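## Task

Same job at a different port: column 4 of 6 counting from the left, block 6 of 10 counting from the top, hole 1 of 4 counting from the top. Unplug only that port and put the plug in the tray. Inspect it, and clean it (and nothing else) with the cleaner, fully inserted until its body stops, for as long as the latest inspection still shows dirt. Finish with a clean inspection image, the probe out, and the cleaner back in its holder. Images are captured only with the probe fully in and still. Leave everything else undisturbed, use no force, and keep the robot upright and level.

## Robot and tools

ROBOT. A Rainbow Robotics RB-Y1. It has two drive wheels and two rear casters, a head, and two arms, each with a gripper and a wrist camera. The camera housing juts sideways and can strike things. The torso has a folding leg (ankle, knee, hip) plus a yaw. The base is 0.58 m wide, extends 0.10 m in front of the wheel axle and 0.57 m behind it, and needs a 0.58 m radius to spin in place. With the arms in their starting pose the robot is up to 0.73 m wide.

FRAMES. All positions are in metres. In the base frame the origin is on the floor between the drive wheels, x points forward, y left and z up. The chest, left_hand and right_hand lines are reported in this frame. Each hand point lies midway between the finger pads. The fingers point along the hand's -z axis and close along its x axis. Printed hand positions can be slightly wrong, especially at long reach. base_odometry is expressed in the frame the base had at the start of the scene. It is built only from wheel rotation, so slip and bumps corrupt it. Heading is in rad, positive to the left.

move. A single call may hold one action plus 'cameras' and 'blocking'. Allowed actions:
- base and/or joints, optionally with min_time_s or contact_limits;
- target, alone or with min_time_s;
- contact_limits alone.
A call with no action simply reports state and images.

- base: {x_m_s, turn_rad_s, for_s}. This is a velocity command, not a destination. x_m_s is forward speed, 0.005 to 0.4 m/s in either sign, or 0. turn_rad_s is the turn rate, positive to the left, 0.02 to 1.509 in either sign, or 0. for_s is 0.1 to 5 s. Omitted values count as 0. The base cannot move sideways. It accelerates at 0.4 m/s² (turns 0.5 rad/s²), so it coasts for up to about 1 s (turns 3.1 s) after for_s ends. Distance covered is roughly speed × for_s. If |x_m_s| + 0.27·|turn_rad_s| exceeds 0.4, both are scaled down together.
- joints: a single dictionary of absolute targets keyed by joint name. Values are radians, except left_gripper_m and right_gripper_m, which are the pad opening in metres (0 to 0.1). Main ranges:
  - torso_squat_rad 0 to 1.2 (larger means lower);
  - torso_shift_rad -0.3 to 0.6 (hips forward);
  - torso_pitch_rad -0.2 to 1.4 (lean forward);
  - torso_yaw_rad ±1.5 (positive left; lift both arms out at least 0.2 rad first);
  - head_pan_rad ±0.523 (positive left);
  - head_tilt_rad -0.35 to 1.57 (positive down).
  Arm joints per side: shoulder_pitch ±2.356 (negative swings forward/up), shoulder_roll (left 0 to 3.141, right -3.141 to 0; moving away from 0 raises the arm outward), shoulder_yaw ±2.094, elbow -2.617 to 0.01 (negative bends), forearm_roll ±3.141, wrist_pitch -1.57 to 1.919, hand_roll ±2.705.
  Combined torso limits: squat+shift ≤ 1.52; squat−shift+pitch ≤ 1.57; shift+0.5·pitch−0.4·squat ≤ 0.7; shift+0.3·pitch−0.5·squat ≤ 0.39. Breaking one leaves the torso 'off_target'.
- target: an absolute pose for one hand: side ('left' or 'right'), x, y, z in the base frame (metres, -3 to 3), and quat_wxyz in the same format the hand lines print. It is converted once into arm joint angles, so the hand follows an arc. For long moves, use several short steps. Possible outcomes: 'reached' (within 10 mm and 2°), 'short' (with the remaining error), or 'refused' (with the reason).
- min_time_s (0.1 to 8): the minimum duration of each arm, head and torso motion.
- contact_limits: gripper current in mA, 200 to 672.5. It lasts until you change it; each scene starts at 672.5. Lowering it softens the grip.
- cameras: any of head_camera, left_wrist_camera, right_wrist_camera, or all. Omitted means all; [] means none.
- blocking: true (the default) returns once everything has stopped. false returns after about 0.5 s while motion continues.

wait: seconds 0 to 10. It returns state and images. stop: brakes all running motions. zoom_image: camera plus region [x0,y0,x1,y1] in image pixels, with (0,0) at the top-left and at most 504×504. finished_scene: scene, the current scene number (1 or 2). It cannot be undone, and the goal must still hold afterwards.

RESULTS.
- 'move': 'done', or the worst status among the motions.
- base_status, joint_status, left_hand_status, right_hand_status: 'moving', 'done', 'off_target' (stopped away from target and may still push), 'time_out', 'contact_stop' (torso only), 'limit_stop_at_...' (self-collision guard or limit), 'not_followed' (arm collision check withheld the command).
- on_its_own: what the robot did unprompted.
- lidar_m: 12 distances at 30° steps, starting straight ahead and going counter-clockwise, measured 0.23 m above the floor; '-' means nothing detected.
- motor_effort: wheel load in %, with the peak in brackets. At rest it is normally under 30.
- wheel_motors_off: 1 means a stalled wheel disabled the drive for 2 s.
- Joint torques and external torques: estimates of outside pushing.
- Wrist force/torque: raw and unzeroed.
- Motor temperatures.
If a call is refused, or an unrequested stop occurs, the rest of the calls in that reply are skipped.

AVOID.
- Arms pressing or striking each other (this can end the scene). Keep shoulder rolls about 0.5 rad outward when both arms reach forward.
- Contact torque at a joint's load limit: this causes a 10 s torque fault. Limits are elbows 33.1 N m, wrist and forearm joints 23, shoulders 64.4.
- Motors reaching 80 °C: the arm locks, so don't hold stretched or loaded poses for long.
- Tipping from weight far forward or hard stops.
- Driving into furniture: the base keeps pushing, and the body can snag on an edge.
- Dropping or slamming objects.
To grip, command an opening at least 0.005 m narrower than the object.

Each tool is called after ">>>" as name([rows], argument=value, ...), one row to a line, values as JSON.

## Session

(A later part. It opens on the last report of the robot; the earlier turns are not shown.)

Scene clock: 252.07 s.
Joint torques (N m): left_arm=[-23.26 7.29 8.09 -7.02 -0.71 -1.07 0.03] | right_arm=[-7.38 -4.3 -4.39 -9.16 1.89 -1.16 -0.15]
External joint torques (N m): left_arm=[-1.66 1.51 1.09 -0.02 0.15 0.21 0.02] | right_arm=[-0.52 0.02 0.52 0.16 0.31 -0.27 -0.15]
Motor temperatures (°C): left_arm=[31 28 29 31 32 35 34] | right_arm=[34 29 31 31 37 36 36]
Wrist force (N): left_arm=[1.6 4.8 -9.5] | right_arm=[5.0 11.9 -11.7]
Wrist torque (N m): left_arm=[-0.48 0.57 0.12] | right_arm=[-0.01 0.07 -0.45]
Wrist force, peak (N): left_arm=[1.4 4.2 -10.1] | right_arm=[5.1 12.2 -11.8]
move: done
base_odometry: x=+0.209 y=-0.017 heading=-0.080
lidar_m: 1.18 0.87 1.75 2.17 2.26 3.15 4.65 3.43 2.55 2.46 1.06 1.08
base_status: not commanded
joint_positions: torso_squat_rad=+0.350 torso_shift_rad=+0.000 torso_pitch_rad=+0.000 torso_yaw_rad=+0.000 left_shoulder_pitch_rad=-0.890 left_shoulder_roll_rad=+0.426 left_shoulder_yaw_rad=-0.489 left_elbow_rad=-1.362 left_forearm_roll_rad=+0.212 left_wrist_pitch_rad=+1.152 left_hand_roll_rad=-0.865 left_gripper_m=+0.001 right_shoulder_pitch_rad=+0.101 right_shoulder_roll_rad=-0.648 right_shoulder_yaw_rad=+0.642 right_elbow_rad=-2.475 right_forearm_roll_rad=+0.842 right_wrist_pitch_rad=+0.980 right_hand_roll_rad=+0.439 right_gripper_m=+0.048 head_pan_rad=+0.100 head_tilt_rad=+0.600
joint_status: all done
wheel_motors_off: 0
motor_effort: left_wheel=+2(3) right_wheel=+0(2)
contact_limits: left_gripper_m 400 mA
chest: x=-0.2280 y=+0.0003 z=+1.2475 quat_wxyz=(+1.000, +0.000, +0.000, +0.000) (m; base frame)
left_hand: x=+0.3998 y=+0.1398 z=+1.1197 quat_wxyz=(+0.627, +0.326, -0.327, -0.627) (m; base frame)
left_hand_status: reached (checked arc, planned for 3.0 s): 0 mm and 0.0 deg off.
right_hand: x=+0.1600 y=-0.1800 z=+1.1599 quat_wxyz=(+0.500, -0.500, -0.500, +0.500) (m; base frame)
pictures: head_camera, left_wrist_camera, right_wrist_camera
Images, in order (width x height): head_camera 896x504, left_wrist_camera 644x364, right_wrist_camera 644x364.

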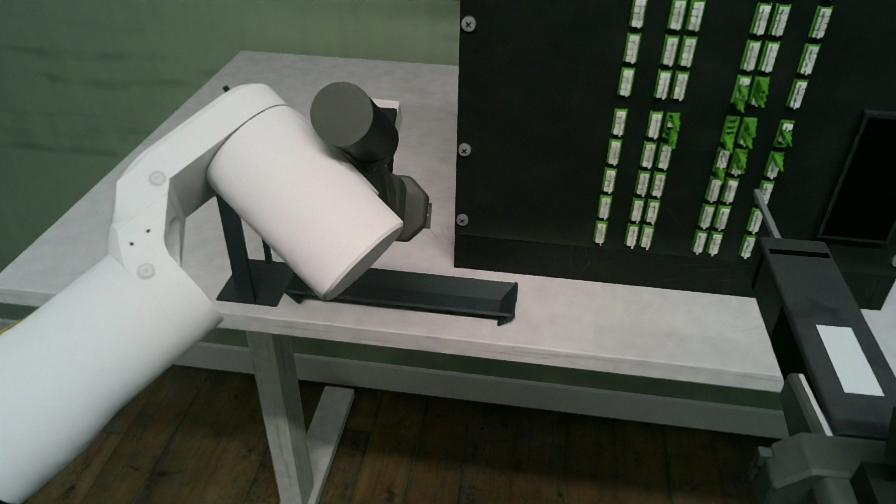

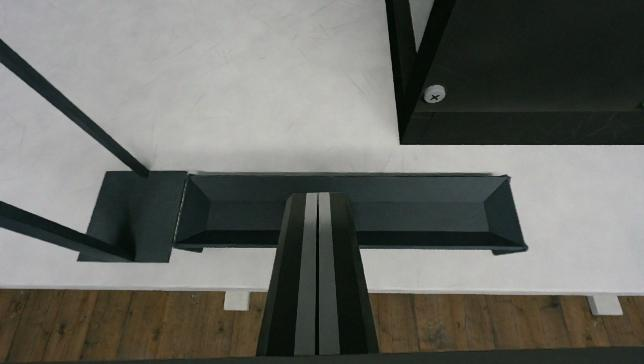

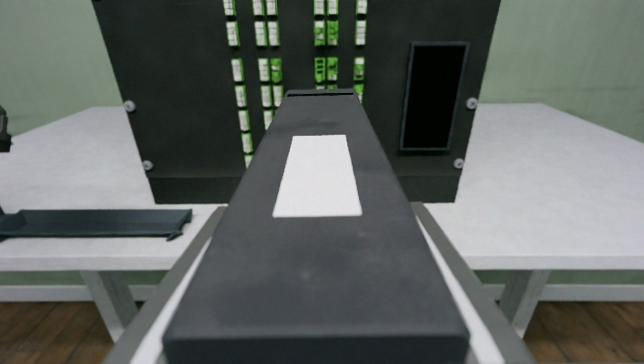

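>>> move(target={"side":"left","x":0.445,"y":0.13,"z":1.04,"quat_wxyz":[0.627,0.3265,-0.3265,-0.627]}, min_time_s=3, cameras=["left_wrist_camera","right_wrist_camera"])

>>> move(target={"side":"left","x":0.446,"y":0.13,"z":0.993,"quat_wxyz":[0.627,0.3265,-0.3265,-0.627]}, min_time_s=2.5, cameras=["left_wrist_camera","right_wrist_camera"])

>>> zoom_image(camera="left_wrist_camera", region=[222, 130, 422, 250])

Scene clock: 270.20 s.
Joint torques (N m): left_arm=[-25.29 5.24 2.91 -7.43 -0.8 -1.47 0.4] | right_arm=[-7.15 -4.04 -4.49 -9.52 1.78 -0.95 -0.13]
External joint torques (N m): left_arm=[-1.92 -0.63 -1.58 0.03 -0.21 -0.2 0.39] | right_arm=[-0.29 0.28 0.42 -0.21 0.19 -0.06 -0.12]
Motor temperatures (°C): left_arm=[31 28 29 31 32 35 34] | right_arm=[34 29 31 31 37 36 36]
Wrist force (N): left_arm=[1.1 5.0 -9.7] | right_arm=[4.7 12.2 -11.5]
Wrist torque (N m): left_arm=[-0.50 0.55 0.11] | right_arm=[-0.05 0.04 -0.45]
Wrist force, peak (N): left_arm=[2.2 4.6 -10.3] | right_arm=[5.1 12.5 -11.7]
move: done
base_odometry: x=+0.209 y=-0.017 heading=-0.080
lidar_m: 1.19 0.88 1.74 2.17 2.28 3.13 4.65 3.45 2.53 2.45 1.06 1.07
base_status: not commanded
joint_positions: torso_squat_rad=+0.350 torso_shift_rad=+0.000 torso_pitch_rad=+0.000 torso_yaw_rad=+0.000 left_shoulder_pitch_rad=-1.005 left_shoulder_roll_rad=+0.260 left_shoulder_yaw_rad=-0.531 left_elbow_rad=-0.776 left_forearm_roll_rad=+0.150 left_wrist_pitch_rad=+0.740 left_hand_roll_rad=-0.856 left_gripper_m=+0.001 right_shoulder_pitch_rad=+0.101 right_shoulder_roll_rad=-0.648 right_shoulder_yaw_rad=+0.642 right_elbow_rad=-2.475 right_forearm_roll_rad=+0.842 right_wrist_pitch_rad=+0.980 right_hand_roll_rad=+0.439 right_gripper_m=+0.048 head_pan_rad=+0.100 head_tilt_rad=+0.600
joint_status: all done
wheel_motors_off: 0
motor_effort: left_wheel=+1(3) right_wheel=-1(2)
contact_limits: left_gripper_m 400 mA
chest: x=-0.2280 y=+0.0003 z=+1.2475 quat_wxyz=(+1.000, +0.000, +0.000, +0.000) (m; base frame)
left_hand: x=+0.4447 y=+0.1303 z=+1.0400 quat_wxyz=(+0.627, +0.327, -0.327, -0.627) (m; base frame)
left_hand_status: reached (checked arc, planned for 3.0 s): 0 mm and 0.0 deg off.
right_hand: x=+0.1600 y=-0.1800 z=+1.1599 quat_wxyz=(+0.500, -0.500, -0.500, +0.500) (m; base frame)
pictures: left_wrist_camera, right_wrist_camera
Images, in order (width x height): left_wrist_camera 644x364, right_wrist_camera 644x364.

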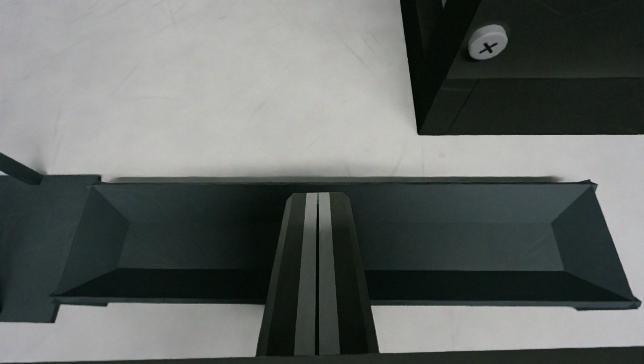

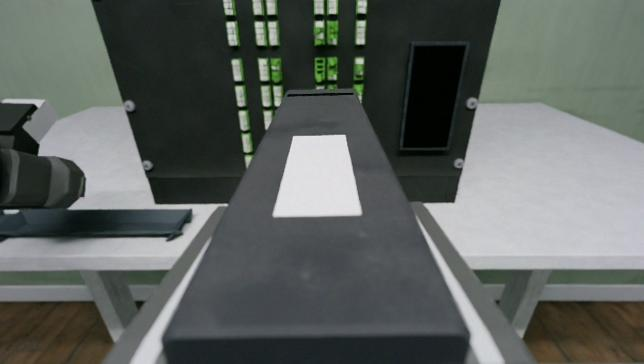

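Scene clock: 273.03 s.
Joint torques (N m): left_arm=[-25.3 4.47 0.75 -6.74 -0.59 -1.42 0.36] | right_arm=[-7.1 -4.65 -4.86 -9.46 1.7 -1 -0.19]
External joint torques (N m): left_arm=[-1.84 -1.37 -1.83 0.25 -0.18 -0.2 0.35] | right_arm=[-0.24 -0.33 0.05 -0.14 0.11 -0.12 -0.19]
Motor temperatures (°C): left_arm=[31 28 29 31 32 35 34] | right_arm=[34 29 31 31 37 36 36]
Wrist force (N): left_arm=[1.0 4.3 -9.9] | right_arm=[4.9 12.0 -11.3]
Wrist torque (N m): left_arm=[-0.40 0.50 0.13] | right_arm=[-0.03 0.05 -0.45]
Wrist force, peak (N): left_arm=[0.1 9.5 -9.1] | right_arm=[5.0 12.3 -11.7]
move: done
base_odometry: x=+0.209 y=-0.017 heading=-0.080
lidar_m: 1.19 0.88 1.72 2.17 2.28 3.14 4.65 3.43 2.55 2.46 1.06 1.07
base_status: not commanded
joint_positions: torso_squat_rad=+0.350 torso_shift_rad=+0.000 torso_pitch_rad=+0.000 torso_yaw_rad=+0.000 left_shoulder_pitch_rad=-1.065 left_shoulder_roll_rad=+0.163 left_shoulder_yaw_rad=-0.550 left_elbow_rad=-0.438 left_forearm_roll_rad=+0.101 left_wrist_pitch_rad=+0.497 left_hand_roll_rad=-0.808 left_gripper_m=+0.001 right_shoulder_pitch_rad=+0.101 right_shoulder_roll_rad=-0.648 right_shoulder_yaw_rad=+0.642 right_elbow_rad=-2.475 right_forearm_roll_rad=+0.842 right_wrist_pitch_rad=+0.980 right_hand_roll_rad=+0.439 right_gripper_m=+0.048 head_pan_rad=+0.100 head_tilt_rad=+0.600
joint_status: all done
wheel_motors_off: 0
motor_effort: left_wheel=+1(2) right_wheel=-1(2)
contact_limits: left_gripper_m 400 mA
chest: x=-0.2280 y=+0.0003 z=+1.2475 quat_wxyz=(+1.000, +0.000, +0.000, +0.000) (m; base frame)
left_hand: x=+0.4456 y=+0.1303 z=+0.9930 quat_wxyz=(+0.627, +0.327, -0.327, -0.627) (m; base frame)
left_hand_status: reached (checked arc, planned for 2.5 s): 0 mm and 0.1 deg off.
right_hand: x=+0.1600 y=-0.1800 z=+1.1599 quat_wxyz=(+0.500, -0.500, -0.500, +0.500) (m; base frame)
pictures: left_wrist_camera, right_wrist_camera
Images, in order (width x height): left_wrist_camera 644x364, right_wrist_camera 644x364.

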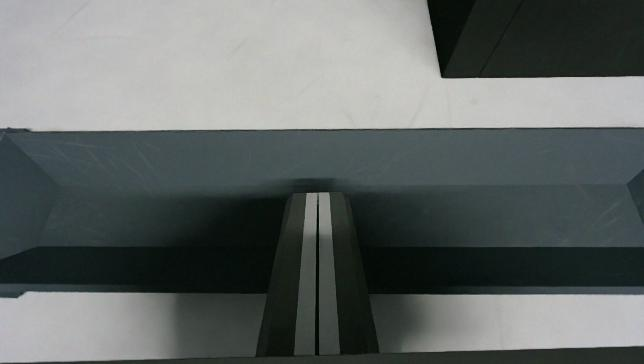

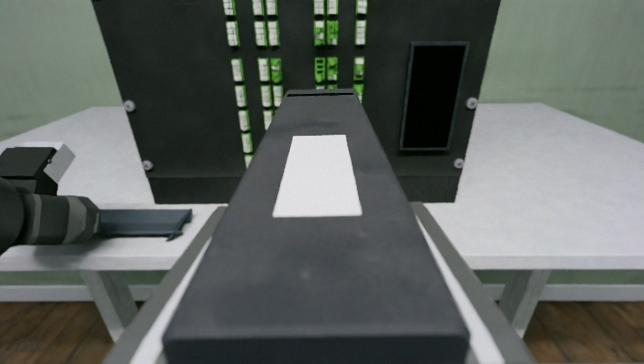

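Scaled by 2.520 from the camera's 644x364 image, which has a finer 1265x715 frame.

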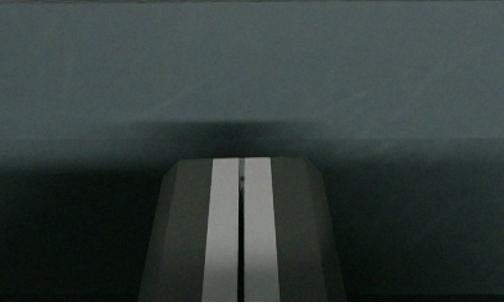

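>>> move(joints={"left_gripper_m":0.02}, min_time_s=1, cameras=["left_wrist_camera"])

>>> zoom_image(camera="left_wrist_camera", region=[222, 130, 422, 330])

>>> move(target={"side":"left","x":0.445,"y":0.13,"z":1.04,"quat_wxyz":[0.627,0.3265,-0.3265,-0.627]}, min_time_s=2.5, cameras=["left_wrist_camera"])

>>> zoom_image(camera="left_wrist_camera", region=[222, 130, 422, 330])

"min_time_s" has no arm, head or torso joint beside it: it slows only arm, head and torso motions. Command such a joint too, or leave it out
Scene clock: 279.03 s.
Joint torques (N m): left_arm=[-25.04 4.95 1.06 -6.71 -0.63 -1.63 0.4] | right_arm=[-7.04 -4.31 -4.92 -9.68 1.97 -1.13 -0.18]
External joint torques (N m): left_arm=[-1.58 -0.89 -1.53 0.28 -0.22 -0.42 0.39] | right_arm=[-0.19 0.01 -0.02 -0.37 0.39 -0.24 -0.17]
Motor temperatures (°C): left_arm=[31 28 29 31 32 35 34] | right_arm=[34 29 31 31 37 36 36]
Wrist force (N): left_arm=[1.4 4.5 -9.8] | right_arm=[5.0 11.9 -11.3]
Wrist torque (N m): left_arm=[-0.45 0.57 0.13] | right_arm=[-0.03 0.08 -0.46]
Wrist force, peak (N): left_arm=[1.5 4.9 -10.1] | right_arm=[4.8 12.4 -11.7]
base_odometry: x=+0.209 y=-0.017 heading=-0.080
lidar_m: 1.19 0.86 1.73 2.18 2.26 3.14 4.64 3.44 2.55 2.46 1.05 1.07
base_status: not commanded
joint_positions: torso_squat_rad=+0.350 torso_shift_rad=+0.000 torso_pitch_rad=+0.000 torso_yaw_rad=+0.000 left_shoulder_pitch_rad=-1.065 left_shoulder_roll_rad=+0.163 left_shoulder_yaw_rad=-0.550 left_elbow_rad=-0.438 left_forearm_roll_rad=+0.101 left_wrist_pitch_rad=+0.497 left_hand_roll_rad=-0.808 left_gripper_m=+0.001 right_shoulder_pitch_rad=+0.101 right_shoulder_roll_rad=-0.648 right_shoulder_yaw_rad=+0.642 right_elbow_rad=-2.475 right_forearm_roll_rad=+0.842 right_wrist_pitch_rad=+0.980 right_hand_roll_rad=+0.439 right_gripper_m=+0.048 head_pan_rad=+0.100 head_tilt_rad=+0.600
joint_status: all done
wheel_motors_off: 0
motor_effort: left_wheel=+1(2) right_wheel=-1(2)
contact_limits: left_gripper_m 400 mA
chest: x=-0.2280 y=+0.0003 z=+1.2475 quat_wxyz=(+1.000, +0.000, +0.000, +0.000) (m; base frame)
left_hand: x=+0.4456 y=+0.1303 z=+0.9930 quat_wxyz=(+0.627, +0.327, -0.327, -0.627) (m; base frame)
left_hand_status: reached (checked arc, planned for 2.5 s): 0 mm and 0.1 deg off.
right_hand: x=+0.1600 y=-0.1800 z=+1.1599 quat_wxyz=(+0.500, -0.500, -0.500, +0.500) (m; base frame)
pictures: none

Scaled by 2.520 from the camera's 644x364 image, which has a finer 1265x715 frame.

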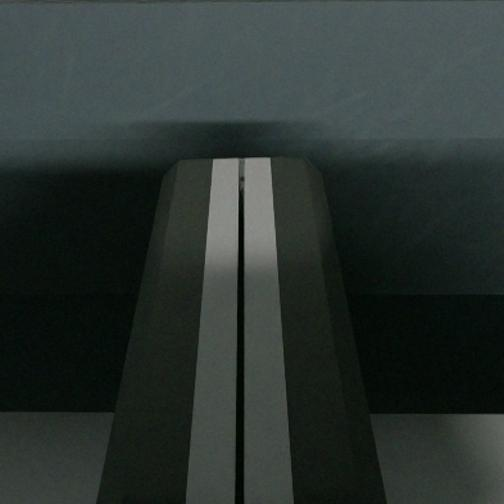

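not run: a call was refused earlier in this reply.

Scaled by 2.520 from the camera's 644x364 image, which has a finer 1265x715 frame.

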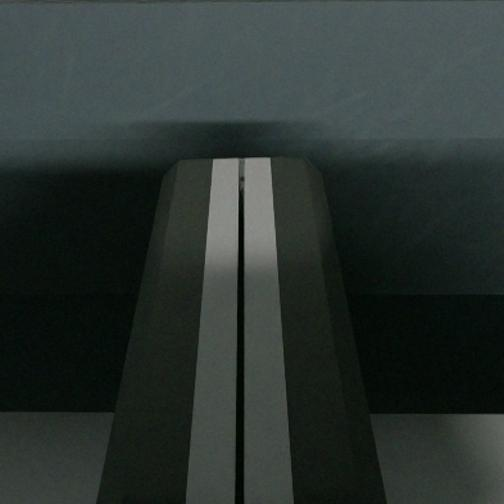

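>>> move(joints={"left_gripper_m":0.02}, cameras=["left_wrist_camera"])

>>> zoom_image(camera="left_wrist_camera", region=[222, 130, 422, 330])

>>> move(target={"side":"left","x":0.445,"y":0.13,"z":1.04,"quat_wxyz":[0.627,0.3265,-0.3265,-0.627]}, min_time_s=2.5, cameras=["left_wrist_camera"])

>>> zoom_image(camera="left_wrist_camera", region=[222, 130, 422, 330])

Scene clock: 286.10 s.
Joint torques (N m): left_arm=[-24.81 4.76 0.75 -6.86 -0.68 -1.55 0.31] | right_arm=[-7.23 -3.93 -4.32 -9.41 1.77 -1.03 -0.11]
External joint torques (N m): left_arm=[-1.35 -1.09 -1.83 0.14 -0.27 -0.34 0.3] | right_arm=[-0.37 0.39 0.59 -0.1 0.19 -0.15 -0.11]
Motor temperatures (°C): left_arm=[32 28 29 31 32 35 34] | right_arm=[34 29 31 31 37 36 36]
Wrist force (N): left_arm=[1.0 4.2 -9.4] | right_arm=[5.0 12.0 -11.1]
Wrist torque (N m): left_arm=[-0.41 0.48 0.14] | right_arm=[-0.02 0.08 -0.45]
Wrist force, peak (N): left_arm=[1.4 5.1 -10.2] | right_arm=[5.2 12.4 -11.5]
move: done
base_odometry: x=+0.209 y=-0.017 heading=-0.080
lidar_m: 1.19 0.88 1.74 2.18 2.27 3.14 4.65 3.44 2.55 2.45 1.05 1.08
base_status: not commanded
joint_positions: torso_squat_rad=+0.350 torso_shift_rad=+0.000 torso_pitch_rad=+0.000 torso_yaw_rad=+0.000 left_shoulder_pitch_rad=-1.065 left_shoulder_roll_rad=+0.163 left_shoulder_yaw_rad=-0.550 left_elbow_rad=-0.438 left_forearm_roll_rad=+0.101 left_wrist_pitch_rad=+0.497 left_hand_roll_rad=-0.808 left_gripper_m=+0.020 right_shoulder_pitch_rad=+0.101 right_shoulder_roll_rad=-0.648 right_shoulder_yaw_rad=+0.642 right_elbow_rad=-2.475 right_forearm_roll_rad=+0.842 right_wrist_pitch_rad=+0.980 right_hand_roll_rad=+0.439 right_gripper_m=+0.048 head_pan_rad=+0.100 head_tilt_rad=+0.600
joint_status: all done
wheel_motors_off: 0
motor_effort: left_wheel=+2(2) right_wheel=-1(2)
contact_limits: left_gripper_m 400 mA
chest: x=-0.2280 y=+0.0003 z=+1.2475 quat_wxyz=(+1.000, +0.000, +0.000, +0.000) (m; base frame)
left_hand: x=+0.4456 y=+0.1303 z=+0.9930 quat_wxyz=(+0.627, +0.327, -0.327, -0.627) (m; base frame)
right_hand: x=+0.1600 y=-0.1800 z=+1.1599 quat_wxyz=(+0.500, -0.500, -0.500, +0.500) (m; base frame)
pictures: left_wrist_camera
Images, in order (width x height): left_wrist_camera 644x364.

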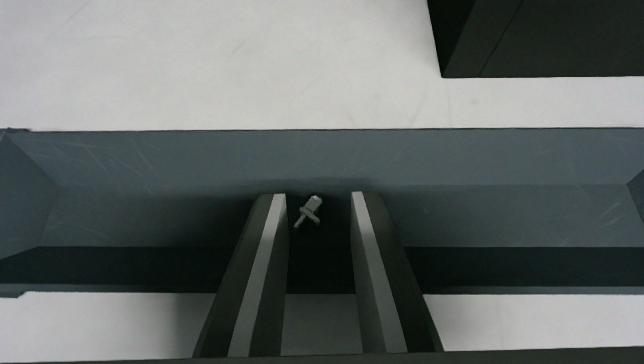

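Scaled by 2.520 from the camera's 644x364 image, which has a finer 1265x715 frame.

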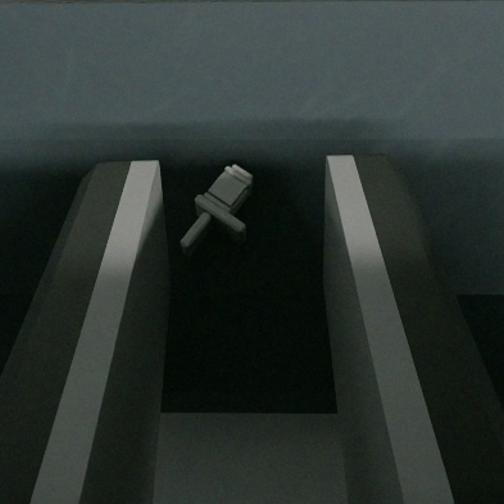

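Scene clock: 288.93 s.
Joint torques (N m): left_arm=[-22 7.39 5.33 -8.81 -0.38 -1.11 -0.14] | right_arm=[-7.41 -4.3 -4.57 -9.24 1.8 -1.08 -0.25]
External joint torques (N m): left_arm=[1.41 1.5 0.89 -1.34 0.22 0.15 -0.15] | right_arm=[-0.55 0.02 0.33 0.07 0.22 -0.19 -0.25]
Motor temperatures (°C): left_arm=[32 28 29 31 32 35 34] | right_arm=[34 29 31 31 37 35 36]
Wrist force (N): left_arm=[1.4 4.0 -10.1] | right_arm=[4.8 11.8 -11.5]
Wrist torque (N m): left_arm=[-0.37 0.51 0.12] | right_arm=[0.01 0.07 -0.46]
Wrist force, peak (N): left_arm=[1.8 6.6 -9.6] | right_arm=[4.8 12.3 -11.7]
move: done
base_odometry: x=+0.209 y=-0.017 heading=-0.080
lidar_m: 1.19 0.89 1.74 2.18 2.28 3.15 4.65 3.44 2.54 2.45 1.05 1.06
base_status: not commanded
joint_positions: torso_squat_rad=+0.350 torso_shift_rad=+0.000 torso_pitch_rad=+0.000 torso_yaw_rad=+0.000 left_shoulder_pitch_rad=-1.012 left_shoulder_roll_rad=+0.257 left_shoulder_yaw_rad=-0.529 left_elbow_rad=-0.767 left_forearm_roll_rad=+0.155 left_wrist_pitch_rad=+0.746 left_hand_roll_rad=-0.863 left_gripper_m=+0.020 right_shoulder_pitch_rad=+0.101 right_shoulder_roll_rad=-0.648 right_shoulder_yaw_rad=+0.642 right_elbow_rad=-2.475 right_forearm_roll_rad=+0.842 right_wrist_pitch_rad=+0.980 right_hand_roll_rad=+0.439 right_gripper_m=+0.048 head_pan_rad=+0.100 head_tilt_rad=+0.600
joint_status: all done
wheel_motors_off: 0
motor_effort: left_wheel=+2(2) right_wheel=-1(2)
contact_limits: left_gripper_m 400 mA
chest: x=-0.2280 y=+0.0003 z=+1.2475 quat_wxyz=(+1.000, +0.000, +0.000, +0.000) (m; base frame)
left_hand: x=+0.4447 y=+0.1296 z=+1.0401 quat_wxyz=(+0.628, +0.325, -0.324, -0.628) (m; base frame)
left_hand_status: reached (checked arc, planned for 2.5 s): 1 mm and 0.4 deg off.
right_hand: x=+0.1600 y=-0.1800 z=+1.1599 quat_wxyz=(+0.500, -0.500, -0.500, +0.500) (m; base frame)
pictures: left_wrist_camera
Images, in order (width x height): left_wrist_camera 644x364.

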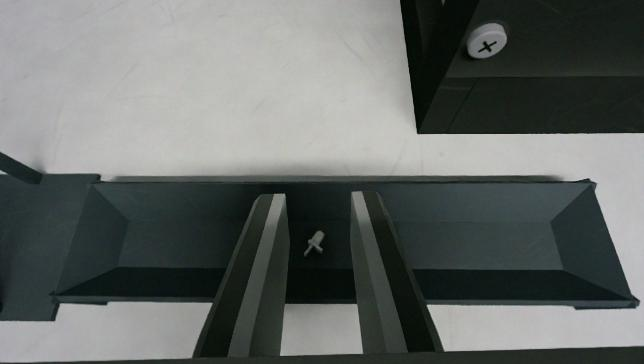

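Scaled by 2.520 from the camera's 644x364 image, which has a finer 1265x715 frame.

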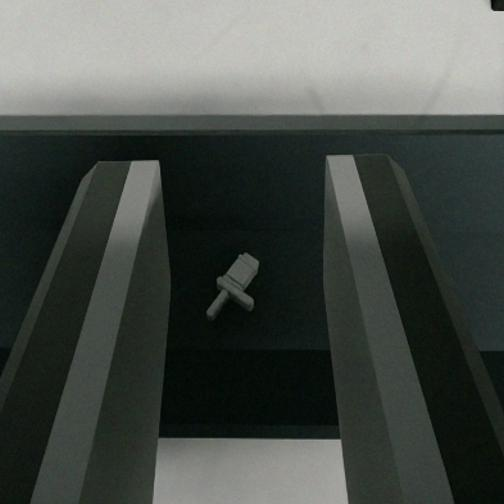

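>>> move(target={"side":"left","x":0.38,"y":0.14,"z":1.12,"quat_wxyz":[0.627,0.3265,-0.3265,-0.627]}, min_time_s=2, cameras=[])

>>> move(target={"side":"left","x":0.20,"y":0.16,"z":1.12,"quat_wxyz":[0.5,0.5,-0.5,-0.5]}, min_time_s=2, cameras=[])

>>> move(joints={"head_pan_rad":-0.2,"head_tilt_rad":0.25}, cameras=[])

>>> move(target={"side":"right","x":0.22,"y":-0.18,"z":1.16,"quat_wxyz":[0.5053,-0.4992,-0.4948,0.5007]}, min_time_s=2, cameras=["head_camera","right_wrist_camera"])

>>> zoom_image(camera="right_wrist_camera", region=[282, 30, 362, 110])

Scene clock: 302.33 s.
Joint torques (N m): left_arm=[-19.78 6.34 8.05 -7.91 -0.73 -1.08 0.37] | right_arm=[-7.07 -3.91 -5.11 -9.75 1.89 -1.02 -0.24]
External joint torques (N m): left_arm=[0.94 0.87 0.7 -1.09 0.2 0.16 0.35] | right_arm=[-0.21 0.41 -0.2 -0.43 0.3 -0.14 -0.23]
Motor temperatures (°C): left_arm=[31 28 29 31 32 35 34] | right_arm=[34 29 31 31 37 35 36]
Wrist force (N): left_arm=[1.1 4.5 -9.2] | right_arm=[5.1 11.9 -11.5]
Wrist torque (N m): left_arm=[-0.44 0.49 0.17] | right_arm=[-0.01 0.08 -0.47]
Wrist force, peak (N): left_arm=[0.9 4.8 -10.4] | right_arm=[4.8 12.2 -11.8]
move: done
base_odometry: x=+0.209 y=-0.017 heading=-0.080
lidar_m: 1.18 0.89 1.73 2.18 2.28 3.14 4.65 3.44 2.55 2.45 1.06 1.06
base_status: not commanded
joint_positions: torso_squat_rad=+0.350 torso_shift_rad=+0.000 torso_pitch_rad=+0.000 torso_yaw_rad=+0.000 left_shoulder_pitch_rad=-0.837 left_shoulder_roll_rad=+0.454 left_shoulder_yaw_rad=-0.501 left_elbow_rad=-1.490 left_forearm_roll_rad=+0.202 left_wrist_pitch_rad=+1.215 left_hand_roll_rad=-0.832 left_gripper_m=+0.020 right_shoulder_pitch_rad=+0.101 right_shoulder_roll_rad=-0.648 right_shoulder_yaw_rad=+0.642 right_elbow_rad=-2.475 right_forearm_roll_rad=+0.842 right_wrist_pitch_rad=+0.980 right_hand_roll_rad=+0.439 right_gripper_m=+0.048 head_pan_rad=+0.100 head_tilt_rad=+0.600
joint_status: all done
wheel_motors_off: 0
motor_effort: left_wheel=+1(2) right_wheel=+0(1)
contact_limits: left_gripper_m 400 mA
chest: x=-0.2280 y=+0.0003 z=+1.2475 quat_wxyz=(+1.000, +0.000, +0.000, +0.000) (m; base frame)
left_hand: x=+0.3801 y=+0.1398 z=+1.1200 quat_wxyz=(+0.627, +0.327, -0.327, -0.627) (m; base frame)
left_hand_status: reached (checked arc, planned for 2.0 s): 0 mm and 0.0 deg off.
right_hand: x=+0.1600 y=-0.1800 z=+1.1599 quat_wxyz=(+0.500, -0.500, -0.500, +0.500) (m; base frame)
pictures: none
No camera images: "cameras" was empty.

Scene clock: 304.67 s.
Joint torques (N m): left_arm=[-8.04 4.01 4.26 -9.71 -1.48 -0.71 0.18] | right_arm=[-7.4 -5.09 -4.61 -9.38 1.86 -1.1 -0.24]
External joint torques (N m): left_arm=[0.98 1.02 -1.27 -1.15 0.03 -0.26 0.17] | right_arm=[-0.54 -0.77 0.3 -0.06 0.28 -0.22 -0.23]
Motor temperatures (°C): left_arm=[31 28 29 31 32 35 34] | right_arm=[34 29 31 31 37 35 36]
Wrist force (N): left_arm=[1.6 3.0 -5.5] | right_arm=[5.0 12.3 -11.7]
Wrist torque (N m): left_arm=[-0.31 0.56 0.15] | right_arm=[-0.06 0.07 -0.46]
Wrist force, peak (N): left_arm=[1.8 4.7 -9.8] | right_arm=[5.0 12.3 -11.7]
move: done
base_odometry: x=+0.209 y=-0.017 heading=-0.080
lidar_m: 1.19 0.88 1.75 2.16 2.27 3.14 4.65 3.45 2.55 2.45 1.06 1.06
base_status: not commanded
joint_positions: torso_squat_rad=+0.350 torso_shift_rad=+0.000 torso_pitch_rad=+0.000 torso_yaw_rad=+0.000 left_shoulder_pitch_rad=-0.085 left_shoulder_roll_rad=+0.640 left_shoulder_yaw_rad=-0.770 left_elbow_rad=-2.222 left_forearm_roll_rad=-0.923 left_wrist_pitch_rad=+1.009 left_hand_roll_rad=-0.241 left_gripper_m=+0.020 right_shoulder_pitch_rad=+0.101 right_shoulder_roll_rad=-0.648 right_shoulder_yaw_rad=+0.642 right_elbow_rad=-2.475 right_forearm_roll_rad=+0.842 right_wrist_pitch_rad=+0.980 right_hand_roll_rad=+0.439 right_gripper_m=+0.048 head_pan_rad=+0.100 head_tilt_rad=+0.600
joint_status: all done
wheel_motors_off: 0
motor_effort: left_wheel=+2(2) right_wheel=+0(2)
contact_limits: left_gripper_m 400 mA
chest: x=-0.2280 y=+0.0003 z=+1.2475 quat_wxyz=(+1.000, +0.000, +0.000, +0.000) (m; base frame)
left_hand: x=+0.1999 y=+0.1598 z=+1.1200 quat_wxyz=(+0.500, +0.499, -0.499, -0.501) (m; base frame)
left_hand_status: reached (checked arc, planned for 2.0 s): 0 mm and 0.1 deg off.
right_hand: x=+0.1600 y=-0.1800 z=+1.1599 quat_wxyz=(+0.500, -0.500, -0.500, +0.500) (m; base frame)
pictures: none
No camera images: "cameras" was empty.

Scene clock: 305.53 s.
Joint torques (N m): left_arm=[-7.95 4.15 4.48 -9.8 -1.71 -0.72 0.09] | right_arm=[-7.46 -4.22 -4.87 -9.61 1.95 -1.06 -0.11]
External joint torques (N m): left_arm=[1.06 1.16 -1.06 -1.24 -0.2 -0.27 0.08] | right_arm=[-0.6 0.1 0.04 -0.29 0.36 -0.17 -0.11]
Motor temperatures (°C): left_arm=[31 28 29 31 32 35 34] | right_arm=[34 29 31 31 37 35 36]
Wrist force (N): left_arm=[1.7 3.3 -5.5] | right_arm=[4.9 12.0 -11.7]
Wrist torque (N m): left_arm=[-0.37 0.57 0.14] | right_arm=[-0.03 0.06 -0.45]
Wrist force, peak (N): left_arm=[1.5 3.1 -6.4] | right_arm=[4.9 12.0 -11.7]
move: done
base_odometry: x=+0.209 y=-0.017 heading=-0.080
lidar_m: 1.19 0.86 1.72 2.17 2.27 3.13 4.65 3.43 2.54 2.46 1.05 1.08
base_status: not commanded
joint_positions: torso_squat_rad=+0.350 torso_shift_rad=+0.000 torso_pitch_rad=+0.000 torso_yaw_rad=+0.000 left_shoulder_pitch_rad=-0.085 left_shoulder_roll_rad=+0.640 left_shoulder_yaw_rad=-0.770 left_elbow_rad=-2.222 left_forearm_roll_rad=-0.923 left_wrist_pitch_rad=+1.009 left_hand_roll_rad=-0.241 left_gripper_m=+0.020 right_shoulder_pitch_rad=+0.101 right_shoulder_roll_rad=-0.648 right_shoulder_yaw_rad=+0.642 right_elbow_rad=-2.475 right_forearm_roll_rad=+0.842 right_wrist_pitch_rad=+0.980 right_hand_roll_rad=+0.439 right_gripper_m=+0.048 head_pan_rad=-0.200 head_tilt_rad=+0.250
joint_status: all done
wheel_motors_off: 0
motor_effort: left_wheel=+2(2) right_wheel=-1(2)
contact_limits: left_gripper_m 400 mA
chest: x=-0.2280 y=+0.0003 z=+1.2475 quat_wxyz=(+1.000, +0.000, +0.000, +0.000) (m; base frame)
left_hand: x=+0.1999 y=+0.1598 z=+1.1200 quat_wxyz=(+0.500, +0.499, -0.499, -0.501) (m; base frame)
right_hand: x=+0.1600 y=-0.1800 z=+1.1599 quat_wxyz=(+0.500, -0.500, -0.500, +0.500) (m; base frame)
pictures: none
No camera images: "cameras" was empty.

Scene clock: 307.87 s.
Joint torques (N m): left_arm=[-7.98 4.03 4.57 -9.77 -1.46 -0.61 0.05] | right_arm=[-12.23 -3.49 -7.26 -8.65 1.78 -1.31 0.21]
External joint torques (N m): left_arm=[1.04 1.04 -0.97 -1.21 0.05 -0.16 0.04] | right_arm=[-1.67 1.11 -1.12 0.14 0.22 -0.39 0.22]
Motor temperatures (°C): left_arm=[31 28 29 31 32 35 34] | right_arm=[34 29 31 31 37 35 36]
Wrist force (N): left_arm=[1.4 3.4 -5.7] | right_arm=[5.6 11.8 -11.6]
Wrist torque (N m): left_arm=[-0.36 0.52 0.09] | right_arm=[0.01 0.14 -0.47]
Wrist force, peak (N): left_arm=[1.5 3.7 -6.4] | right_arm=[4.9 12.2 -12.0]
move: done
base_odometry: x=+0.209 y=-0.017 heading=-0.080
lidar_m: 1.18 0.87 1.73 2.18 2.27 3.14 4.64 3.46 2.54 2.46 1.06 1.08
base_status: not commanded
joint_positions: torso_squat_rad=+0.350 torso_shift_rad=+0.000 torso_pitch_rad=+0.000 torso_yaw_rad=+0.000 left_shoulder_pitch_rad=-0.085 left_shoulder_roll_rad=+0.640 left_shoulder_yaw_rad=-0.770 left_elbow_rad=-2.222 left_forearm_roll_rad=-0.923 left_wrist_pitch_rad=+1.009 left_hand_roll_rad=-0.241 left_gripper_m=+0.020 right_shoulder_pitch_rad=-0.088 right_shoulder_roll_rad=-0.610 right_shoulder_yaw_rad=+0.580 right_elbow_rad=-2.297 right_forearm_roll_rad=+0.692 right_wrist_pitch_rad=+0.971 right_hand_roll_rad=+0.459 right_gripper_m=+0.048 head_pan_rad=-0.200 head_tilt_rad=+0.250
joint_status: all done
wheel_motors_off: 0
motor_effort: left_wheel=+1(2) right_wheel=-2(2)
contact_limits: left_gripper_m 400 mA
chest: x=-0.2280 y=+0.0003 z=+1.2475 quat_wxyz=(+1.000, +0.000, +0.000, +0.000) (m; base frame)
left_hand: x=+0.1999 y=+0.1598 z=+1.1200 quat_wxyz=(+0.500, +0.499, -0.499, -0.501) (m; base frame)
right_hand: x=+0.2190 y=-0.1804 z=+1.1600 quat_wxyz=(+0.506, -0.499, -0.495, +0.501) (m; base frame)
right_hand_status: reached (checked arc, planned for 2.0 s): 1 mm and 0.0 deg off.
pictures: head_camera, right_wrist_camera
Images, in order (width x height): head_camera 896x504, right_wrist_camera 644x364.

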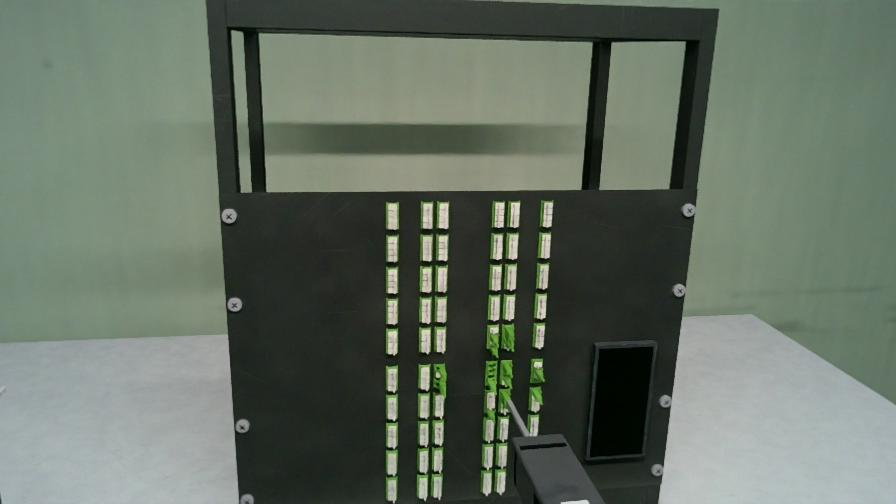

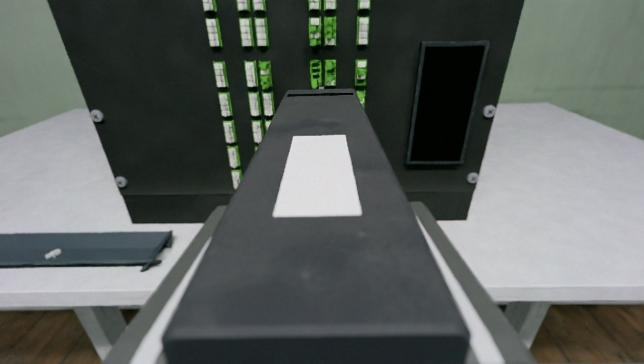

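Scaled by 6.300 from the camera's 644x364 image, which has a finer 1265x715 frame.

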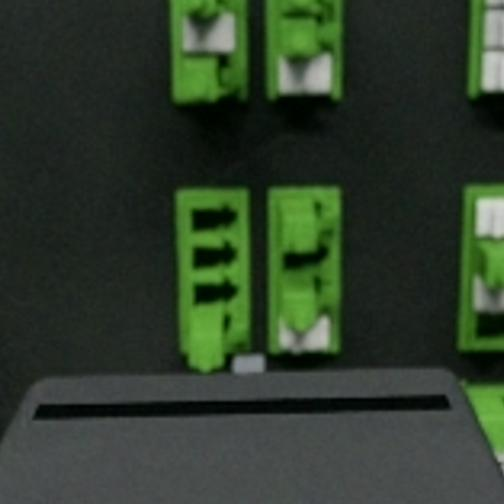

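>>> move(target={"side":"right","x":0.23,"y":-0.172,"z":1.18,"quat_wxyz":[0.5053,-0.4992,-0.4948,0.5007]}, min_time_s=2, cameras=["head_camera","right_wrist_camera"])

>>> zoom_image(camera="right_wrist_camera", region=[290, 50, 350, 110])

>>> zoom_image(camera="head_camera", region=[460, 340, 560, 440])

Scene clock: 328.10 s.
Joint torques (N m): left_arm=[-8.23 4.08 4.45 -9.59 -1.52 -0.84 -0.01] | right_arm=[-13.55 -3.74 -7.22 -9.2 1.53 -1.04 0.21]
External joint torques (N m): left_arm=[0.78 1.1 -1.09 -1.02 -0.01 -0.39 -0.03] | right_arm=[-1.87 0.71 -0.9 -0.8 -0.04 0 0.22]
Motor temperatures (°C): left_arm=[31 28 29 31 32 35 34] | right_arm=[34 29 31 31 37 35 36]
Wrist force (N): left_arm=[2.0 3.5 -6.1] | right_arm=[5.1 11.8 -11.4]
Wrist torque (N m): left_arm=[-0.36 0.62 0.16] | right_arm=[-0.01 0.10 -0.46]
Wrist force, peak (N): left_arm=[1.8 3.8 -6.2] | right_arm=[5.0 12.4 -11.8]
move: done
base_odometry: x=+0.209 y=-0.017 heading=-0.080
lidar_m: 1.18 0.85 1.74 2.17 2.27 3.14 4.64 3.44 2.54 2.45 1.06 1.07
base_status: not commanded
joint_positions: torso_squat_rad=+0.350 torso_shift_rad=+0.000 torso_pitch_rad=+0.000 torso_yaw_rad=+0.000 left_shoulder_pitch_rad=-0.085 left_shoulder_roll_rad=+0.640 left_shoulder_yaw_rad=-0.770 left_elbow_rad=-2.222 left_forearm_roll_rad=-0.923 left_wrist_pitch_rad=+1.009 left_hand_roll_rad=-0.241 left_gripper_m=+0.020 right_shoulder_pitch_rad=-0.169 right_shoulder_roll_rad=-0.591 right_shoulder_yaw_rad=+0.571 right_elbow_rad=-2.301 right_forearm_roll_rad=+0.618 right_wrist_pitch_rad=+1.032 right_hand_roll_rad=+0.522 right_gripper_m=+0.048 head_pan_rad=-0.200 head_tilt_rad=+0.250
joint_status: all done
wheel_motors_off: 0
motor_effort: left_wheel=+1(2) right_wheel=-1(2)
contact_limits: left_gripper_m 400 mA
chest: x=-0.2280 y=+0.0003 z=+1.2475 quat_wxyz=(+1.000, +0.000, +0.000, +0.000) (m; base frame)
left_hand: x=+0.1999 y=+0.1598 z=+1.1200 quat_wxyz=(+0.500, +0.499, -0.499, -0.501) (m; base frame)
right_hand: x=+0.2299 y=-0.1721 z=+1.1796 quat_wxyz=(+0.505, -0.499, -0.495, +0.501) (m; base frame)
right_hand_status: reached (checked arc, planned for 2.0 s): 0 mm and 0.0 deg off.
pictures: head_camera, right_wrist_camera
Images, in order (width x height): head_camera 896x504, right_wrist_camera 644x364.

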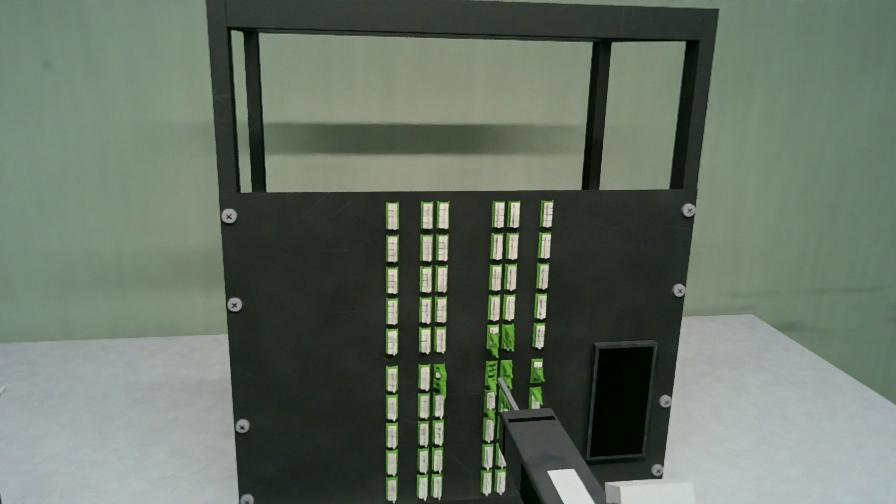

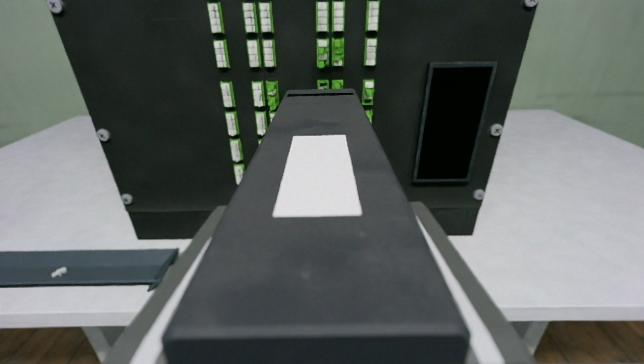

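Scaled by 8.400 from the camera's 644x364 image, which has a finer 1265x715 frame.

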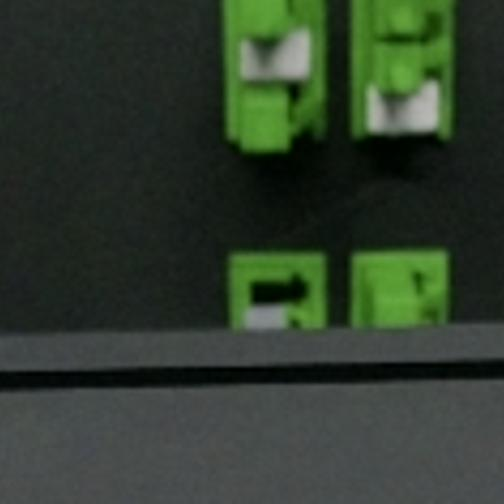

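Scaled by 5.040 from the camera's 896x504 image, which has a finer 1280x720 frame.

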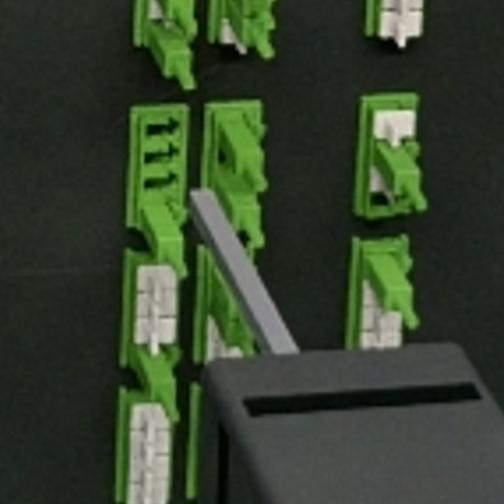

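>>> move(target={"side":"right","x":0.26,"y":-0.172,"z":1.176,"quat_wxyz":[0.5053,-0.4992,-0.4948,0.5007]}, min_time_s=2, cameras=["head_camera","right_wrist_camera"])

>>> zoom_image(camera="right_wrist_camera", region=[306, 70, 336, 100])

>>> zoom_image(camera="head_camera", region=[465, 350, 515, 400])

Scene clock: 338.37 s.
Joint torques (N m): left_arm=[-8.02 4.58 4.83 -9.67 -1.66 -0.71 -0.05] | right_arm=[-15.53 -3.57 -7.76 -7.95 1.64 -1.49 -0.25]
External joint torques (N m): left_arm=[0.99 1.6 -0.71 -1.11 -0.15 -0.26 -0.07] | right_arm=[-2.2 1.11 -0.94 0.39 0.09 -0.5 -0.24]
Motor temperatures (°C): left_arm=[31 28 29 31 32 35 34] | right_arm=[34 29 31 31 37 35 36]
Wrist force (N): left_arm=[1.6 3.0 -6.2] | right_arm=[4.7 11.9 -11.3]
Wrist torque (N m): left_arm=[-0.32 0.54 0.12] | right_arm=[-0.02 0.04 -0.46]
Wrist force, peak (N): left_arm=[1.5 4.0 -6.4] | right_arm=[5.2 12.4 -11.8]
move: done
base_odometry: x=+0.209 y=-0.017 heading=-0.080
lidar_m: 1.19 0.87 1.74 2.17 2.28 3.14 4.64 3.44 2.53 2.46 1.08 1.07
base_status: not commanded
joint_positions: torso_squat_rad=+0.350 torso_shift_rad=+0.000 torso_pitch_rad=+0.000 torso_yaw_rad=+0.000 left_shoulder_pitch_rad=-0.085 left_shoulder_roll_rad=+0.640 left_shoulder_yaw_rad=-0.770 left_elbow_rad=-2.222 left_forearm_roll_rad=-0.923 left_wrist_pitch_rad=+1.009 left_hand_roll_rad=-0.241 left_gripper_m=+0.020 right_shoulder_pitch_rad=-0.244 right_shoulder_roll_rad=-0.576 right_shoulder_yaw_rad=+0.554 right_elbow_rad=-2.180 right_forearm_roll_rad=+0.590 right_wrist_pitch_rad=+0.984 right_hand_roll_rad=+0.497 right_gripper_m=+0.048 head_pan_rad=-0.200 head_tilt_rad=+0.250
joint_status: all done
wheel_motors_off: 0
motor_effort: left_wheel=+1(2) right_wheel=-1(2)
contact_limits: left_gripper_m 400 mA
chest: x=-0.2280 y=+0.0003 z=+1.2475 quat_wxyz=(+1.000, +0.000, +0.000, +0.000) (m; base frame)
left_hand: x=+0.1999 y=+0.1598 z=+1.1200 quat_wxyz=(+0.500, +0.499, -0.499, -0.501) (m; base frame)
right_hand: x=+0.2598 y=-0.1721 z=+1.1757 quat_wxyz=(+0.505, -0.499, -0.494, +0.501) (m; base frame)
right_hand_status: reached (checked arc, planned for 2.0 s): 0 mm and 0.1 deg off.
pictures: head_camera, right_wrist_camera
Images, in order (width x height): head_camera 896x504, right_wrist_camera 644x364.

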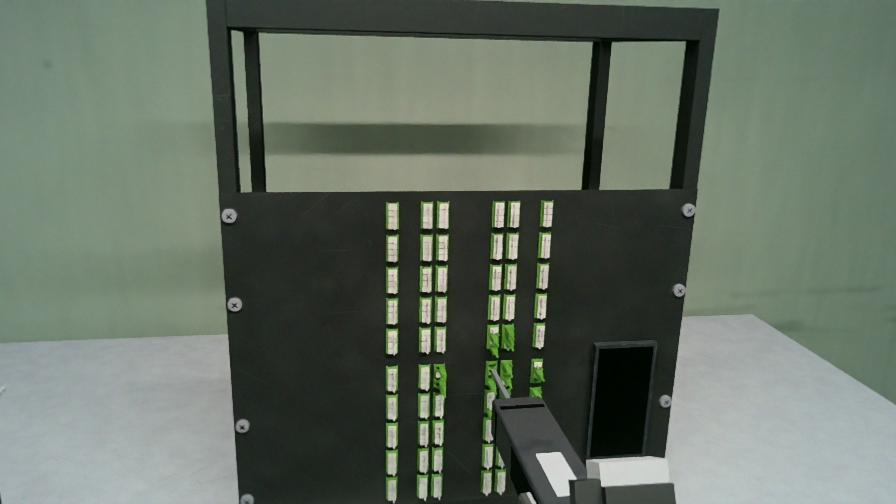

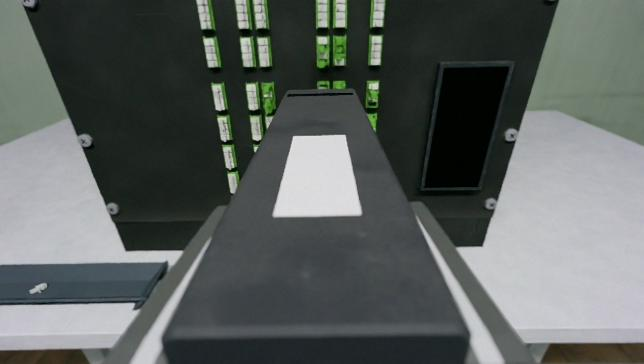

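Scaled by 16.800 from the camera's 644x364 image, which has a finer 1265x715 frame.

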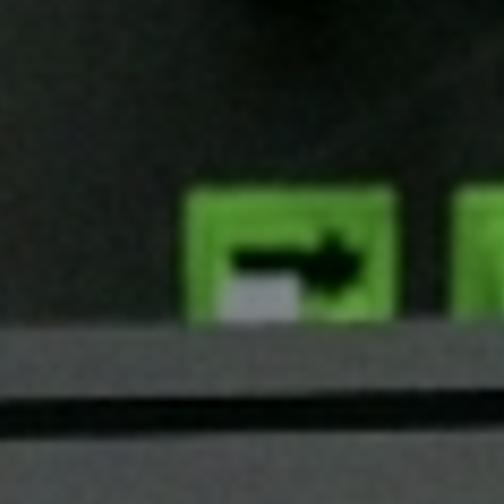

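Scaled by 10.080 from the camera's 896x504 image, which has a finer 1280x720 frame.

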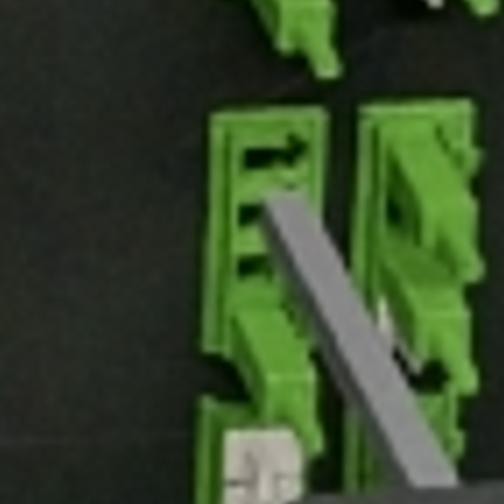

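>>> move(target={"side":"right","x":0.271,"y":-0.1728,"z":1.1753,"quat_wxyz":[0.5053,-0.4992,-0.4948,0.5007]}, min_time_s=1.5, cameras=["right_wrist_camera","head_camera"])

>>> zoom_image(camera="right_wrist_camera", region=[306, 70, 336, 100])

>>> zoom_image(camera="head_camera", region=[465, 350, 515, 400])

Scene clock: 345.60 s.
Joint torques (N m): left_arm=[-8.46 4.24 4.79 -9.57 -1.6 -0.78 0.18] | right_arm=[-16.9 -3.37 -8.64 -7.67 1.63 -1.87 -0.31]
External joint torques (N m): left_arm=[0.55 1.25 -0.74 -1 -0.09 -0.32 0.16] | right_arm=[-2.99 1.46 -1.64 0.64 0.09 -0.89 -0.3]
Motor temperatures (°C): left_arm=[30 28 29 31 32 35 34] | right_arm=[34 29 31 30 37 35 36]
Wrist force (N): left_arm=[1.0 3.4 -5.6] | right_arm=[3.3 12.3 -2.8]
Wrist torque (N m): left_arm=[-0.35 0.49 0.12] | right_arm=[0.19 0.41 -0.45]
Wrist force, peak (N): left_arm=[1.9 3.6 -6.4] | right_arm=[5.0 12.5 -11.9]
move: done
base_odometry: x=+0.209 y=-0.017 heading=-0.080
lidar_m: 1.19 0.89 1.72 2.17 2.28 3.16 4.64 3.44 2.55 2.46 1.06 1.08
base_status: not commanded
joint_positions: torso_squat_rad=+0.350 torso_shift_rad=+0.000 torso_pitch_rad=+0.000 torso_yaw_rad=+0.000 left_shoulder_pitch_rad=-0.085 left_shoulder_roll_rad=+0.640 left_shoulder_yaw_rad=-0.770 left_elbow_rad=-2.222 left_forearm_roll_rad=-0.923 left_wrist_pitch_rad=+1.009 left_hand_roll_rad=-0.241 left_gripper_m=+0.020 right_shoulder_pitch_rad=-0.269 right_shoulder_roll_rad=-0.573 right_shoulder_yaw_rad=+0.547 right_elbow_rad=-2.139 right_forearm_roll_rad=+0.578 right_wrist_pitch_rad=+0.966 right_hand_roll_rad=+0.490 right_gripper_m=+0.048 head_pan_rad=-0.200 head_tilt_rad=+0.250
joint_status: all done
wheel_motors_off: 0
motor_effort: left_wheel=+2(2) right_wheel=+0(2)
contact_limits: left_gripper_m 400 mA
chest: x=-0.2280 y=+0.0003 z=+1.2475 quat_wxyz=(+1.000, +0.000, +0.000, +0.000) (m; base frame)
left_hand: x=+0.1999 y=+0.1598 z=+1.1200 quat_wxyz=(+0.500, +0.499, -0.499, -0.501) (m; base frame)
right_hand: x=+0.2702 y=-0.1732 z=+1.1750 quat_wxyz=(+0.506, -0.499, -0.494, +0.501) (m; base frame)
right_hand_status: reached (checked arc, planned for 1.5 s): 1 mm and 0.1 deg off.
pictures: head_camera, right_wrist_camera
Images, in order (width x height): head_camera 896x504, right_wrist_camera 644x364.

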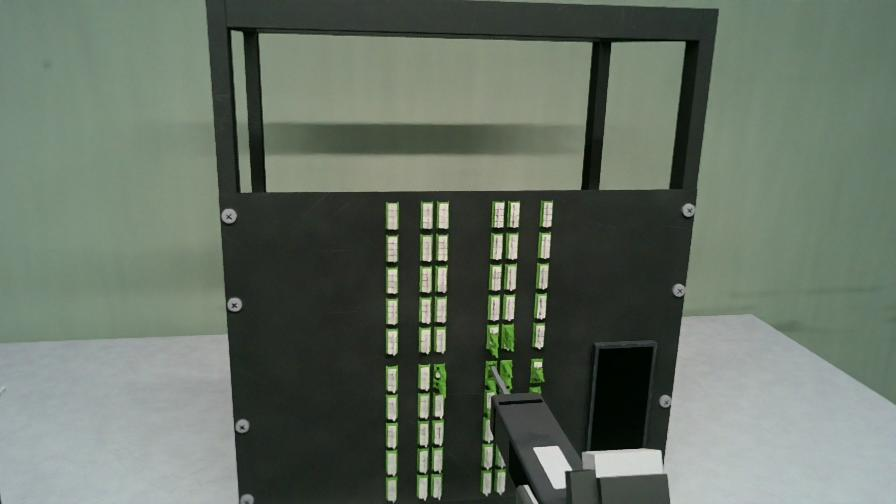

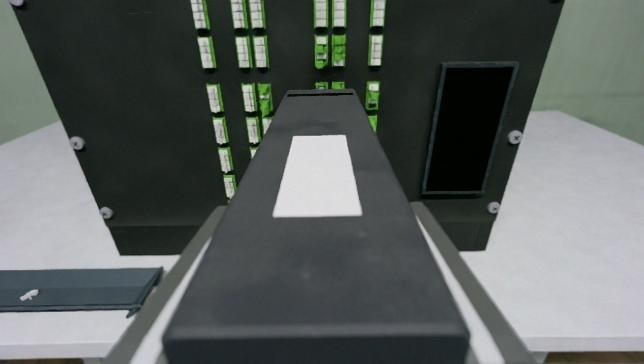

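Scaled by 16.800 from the camera's 644x364 image, which has a finer 1265x715 frame.

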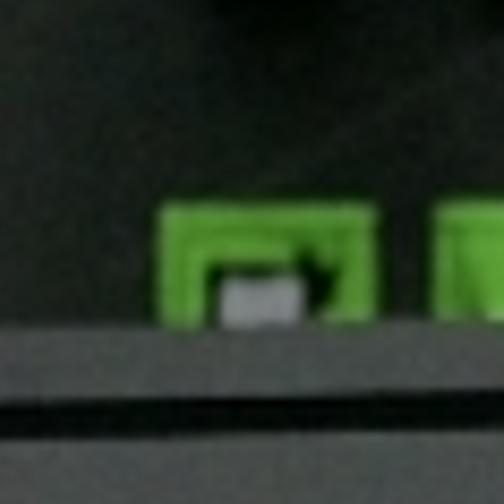

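Scaled by 10.080 from the camera's 896x504 image, which has a finer 1280x720 frame.

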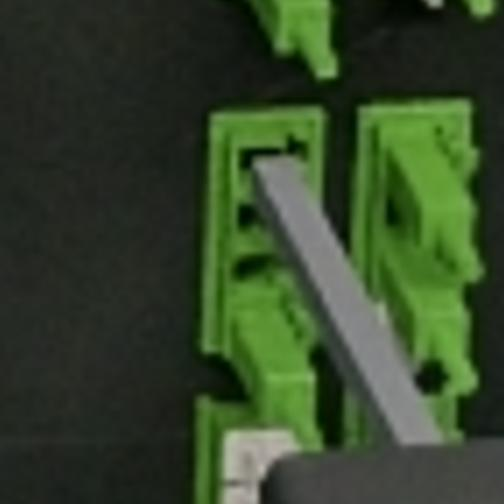

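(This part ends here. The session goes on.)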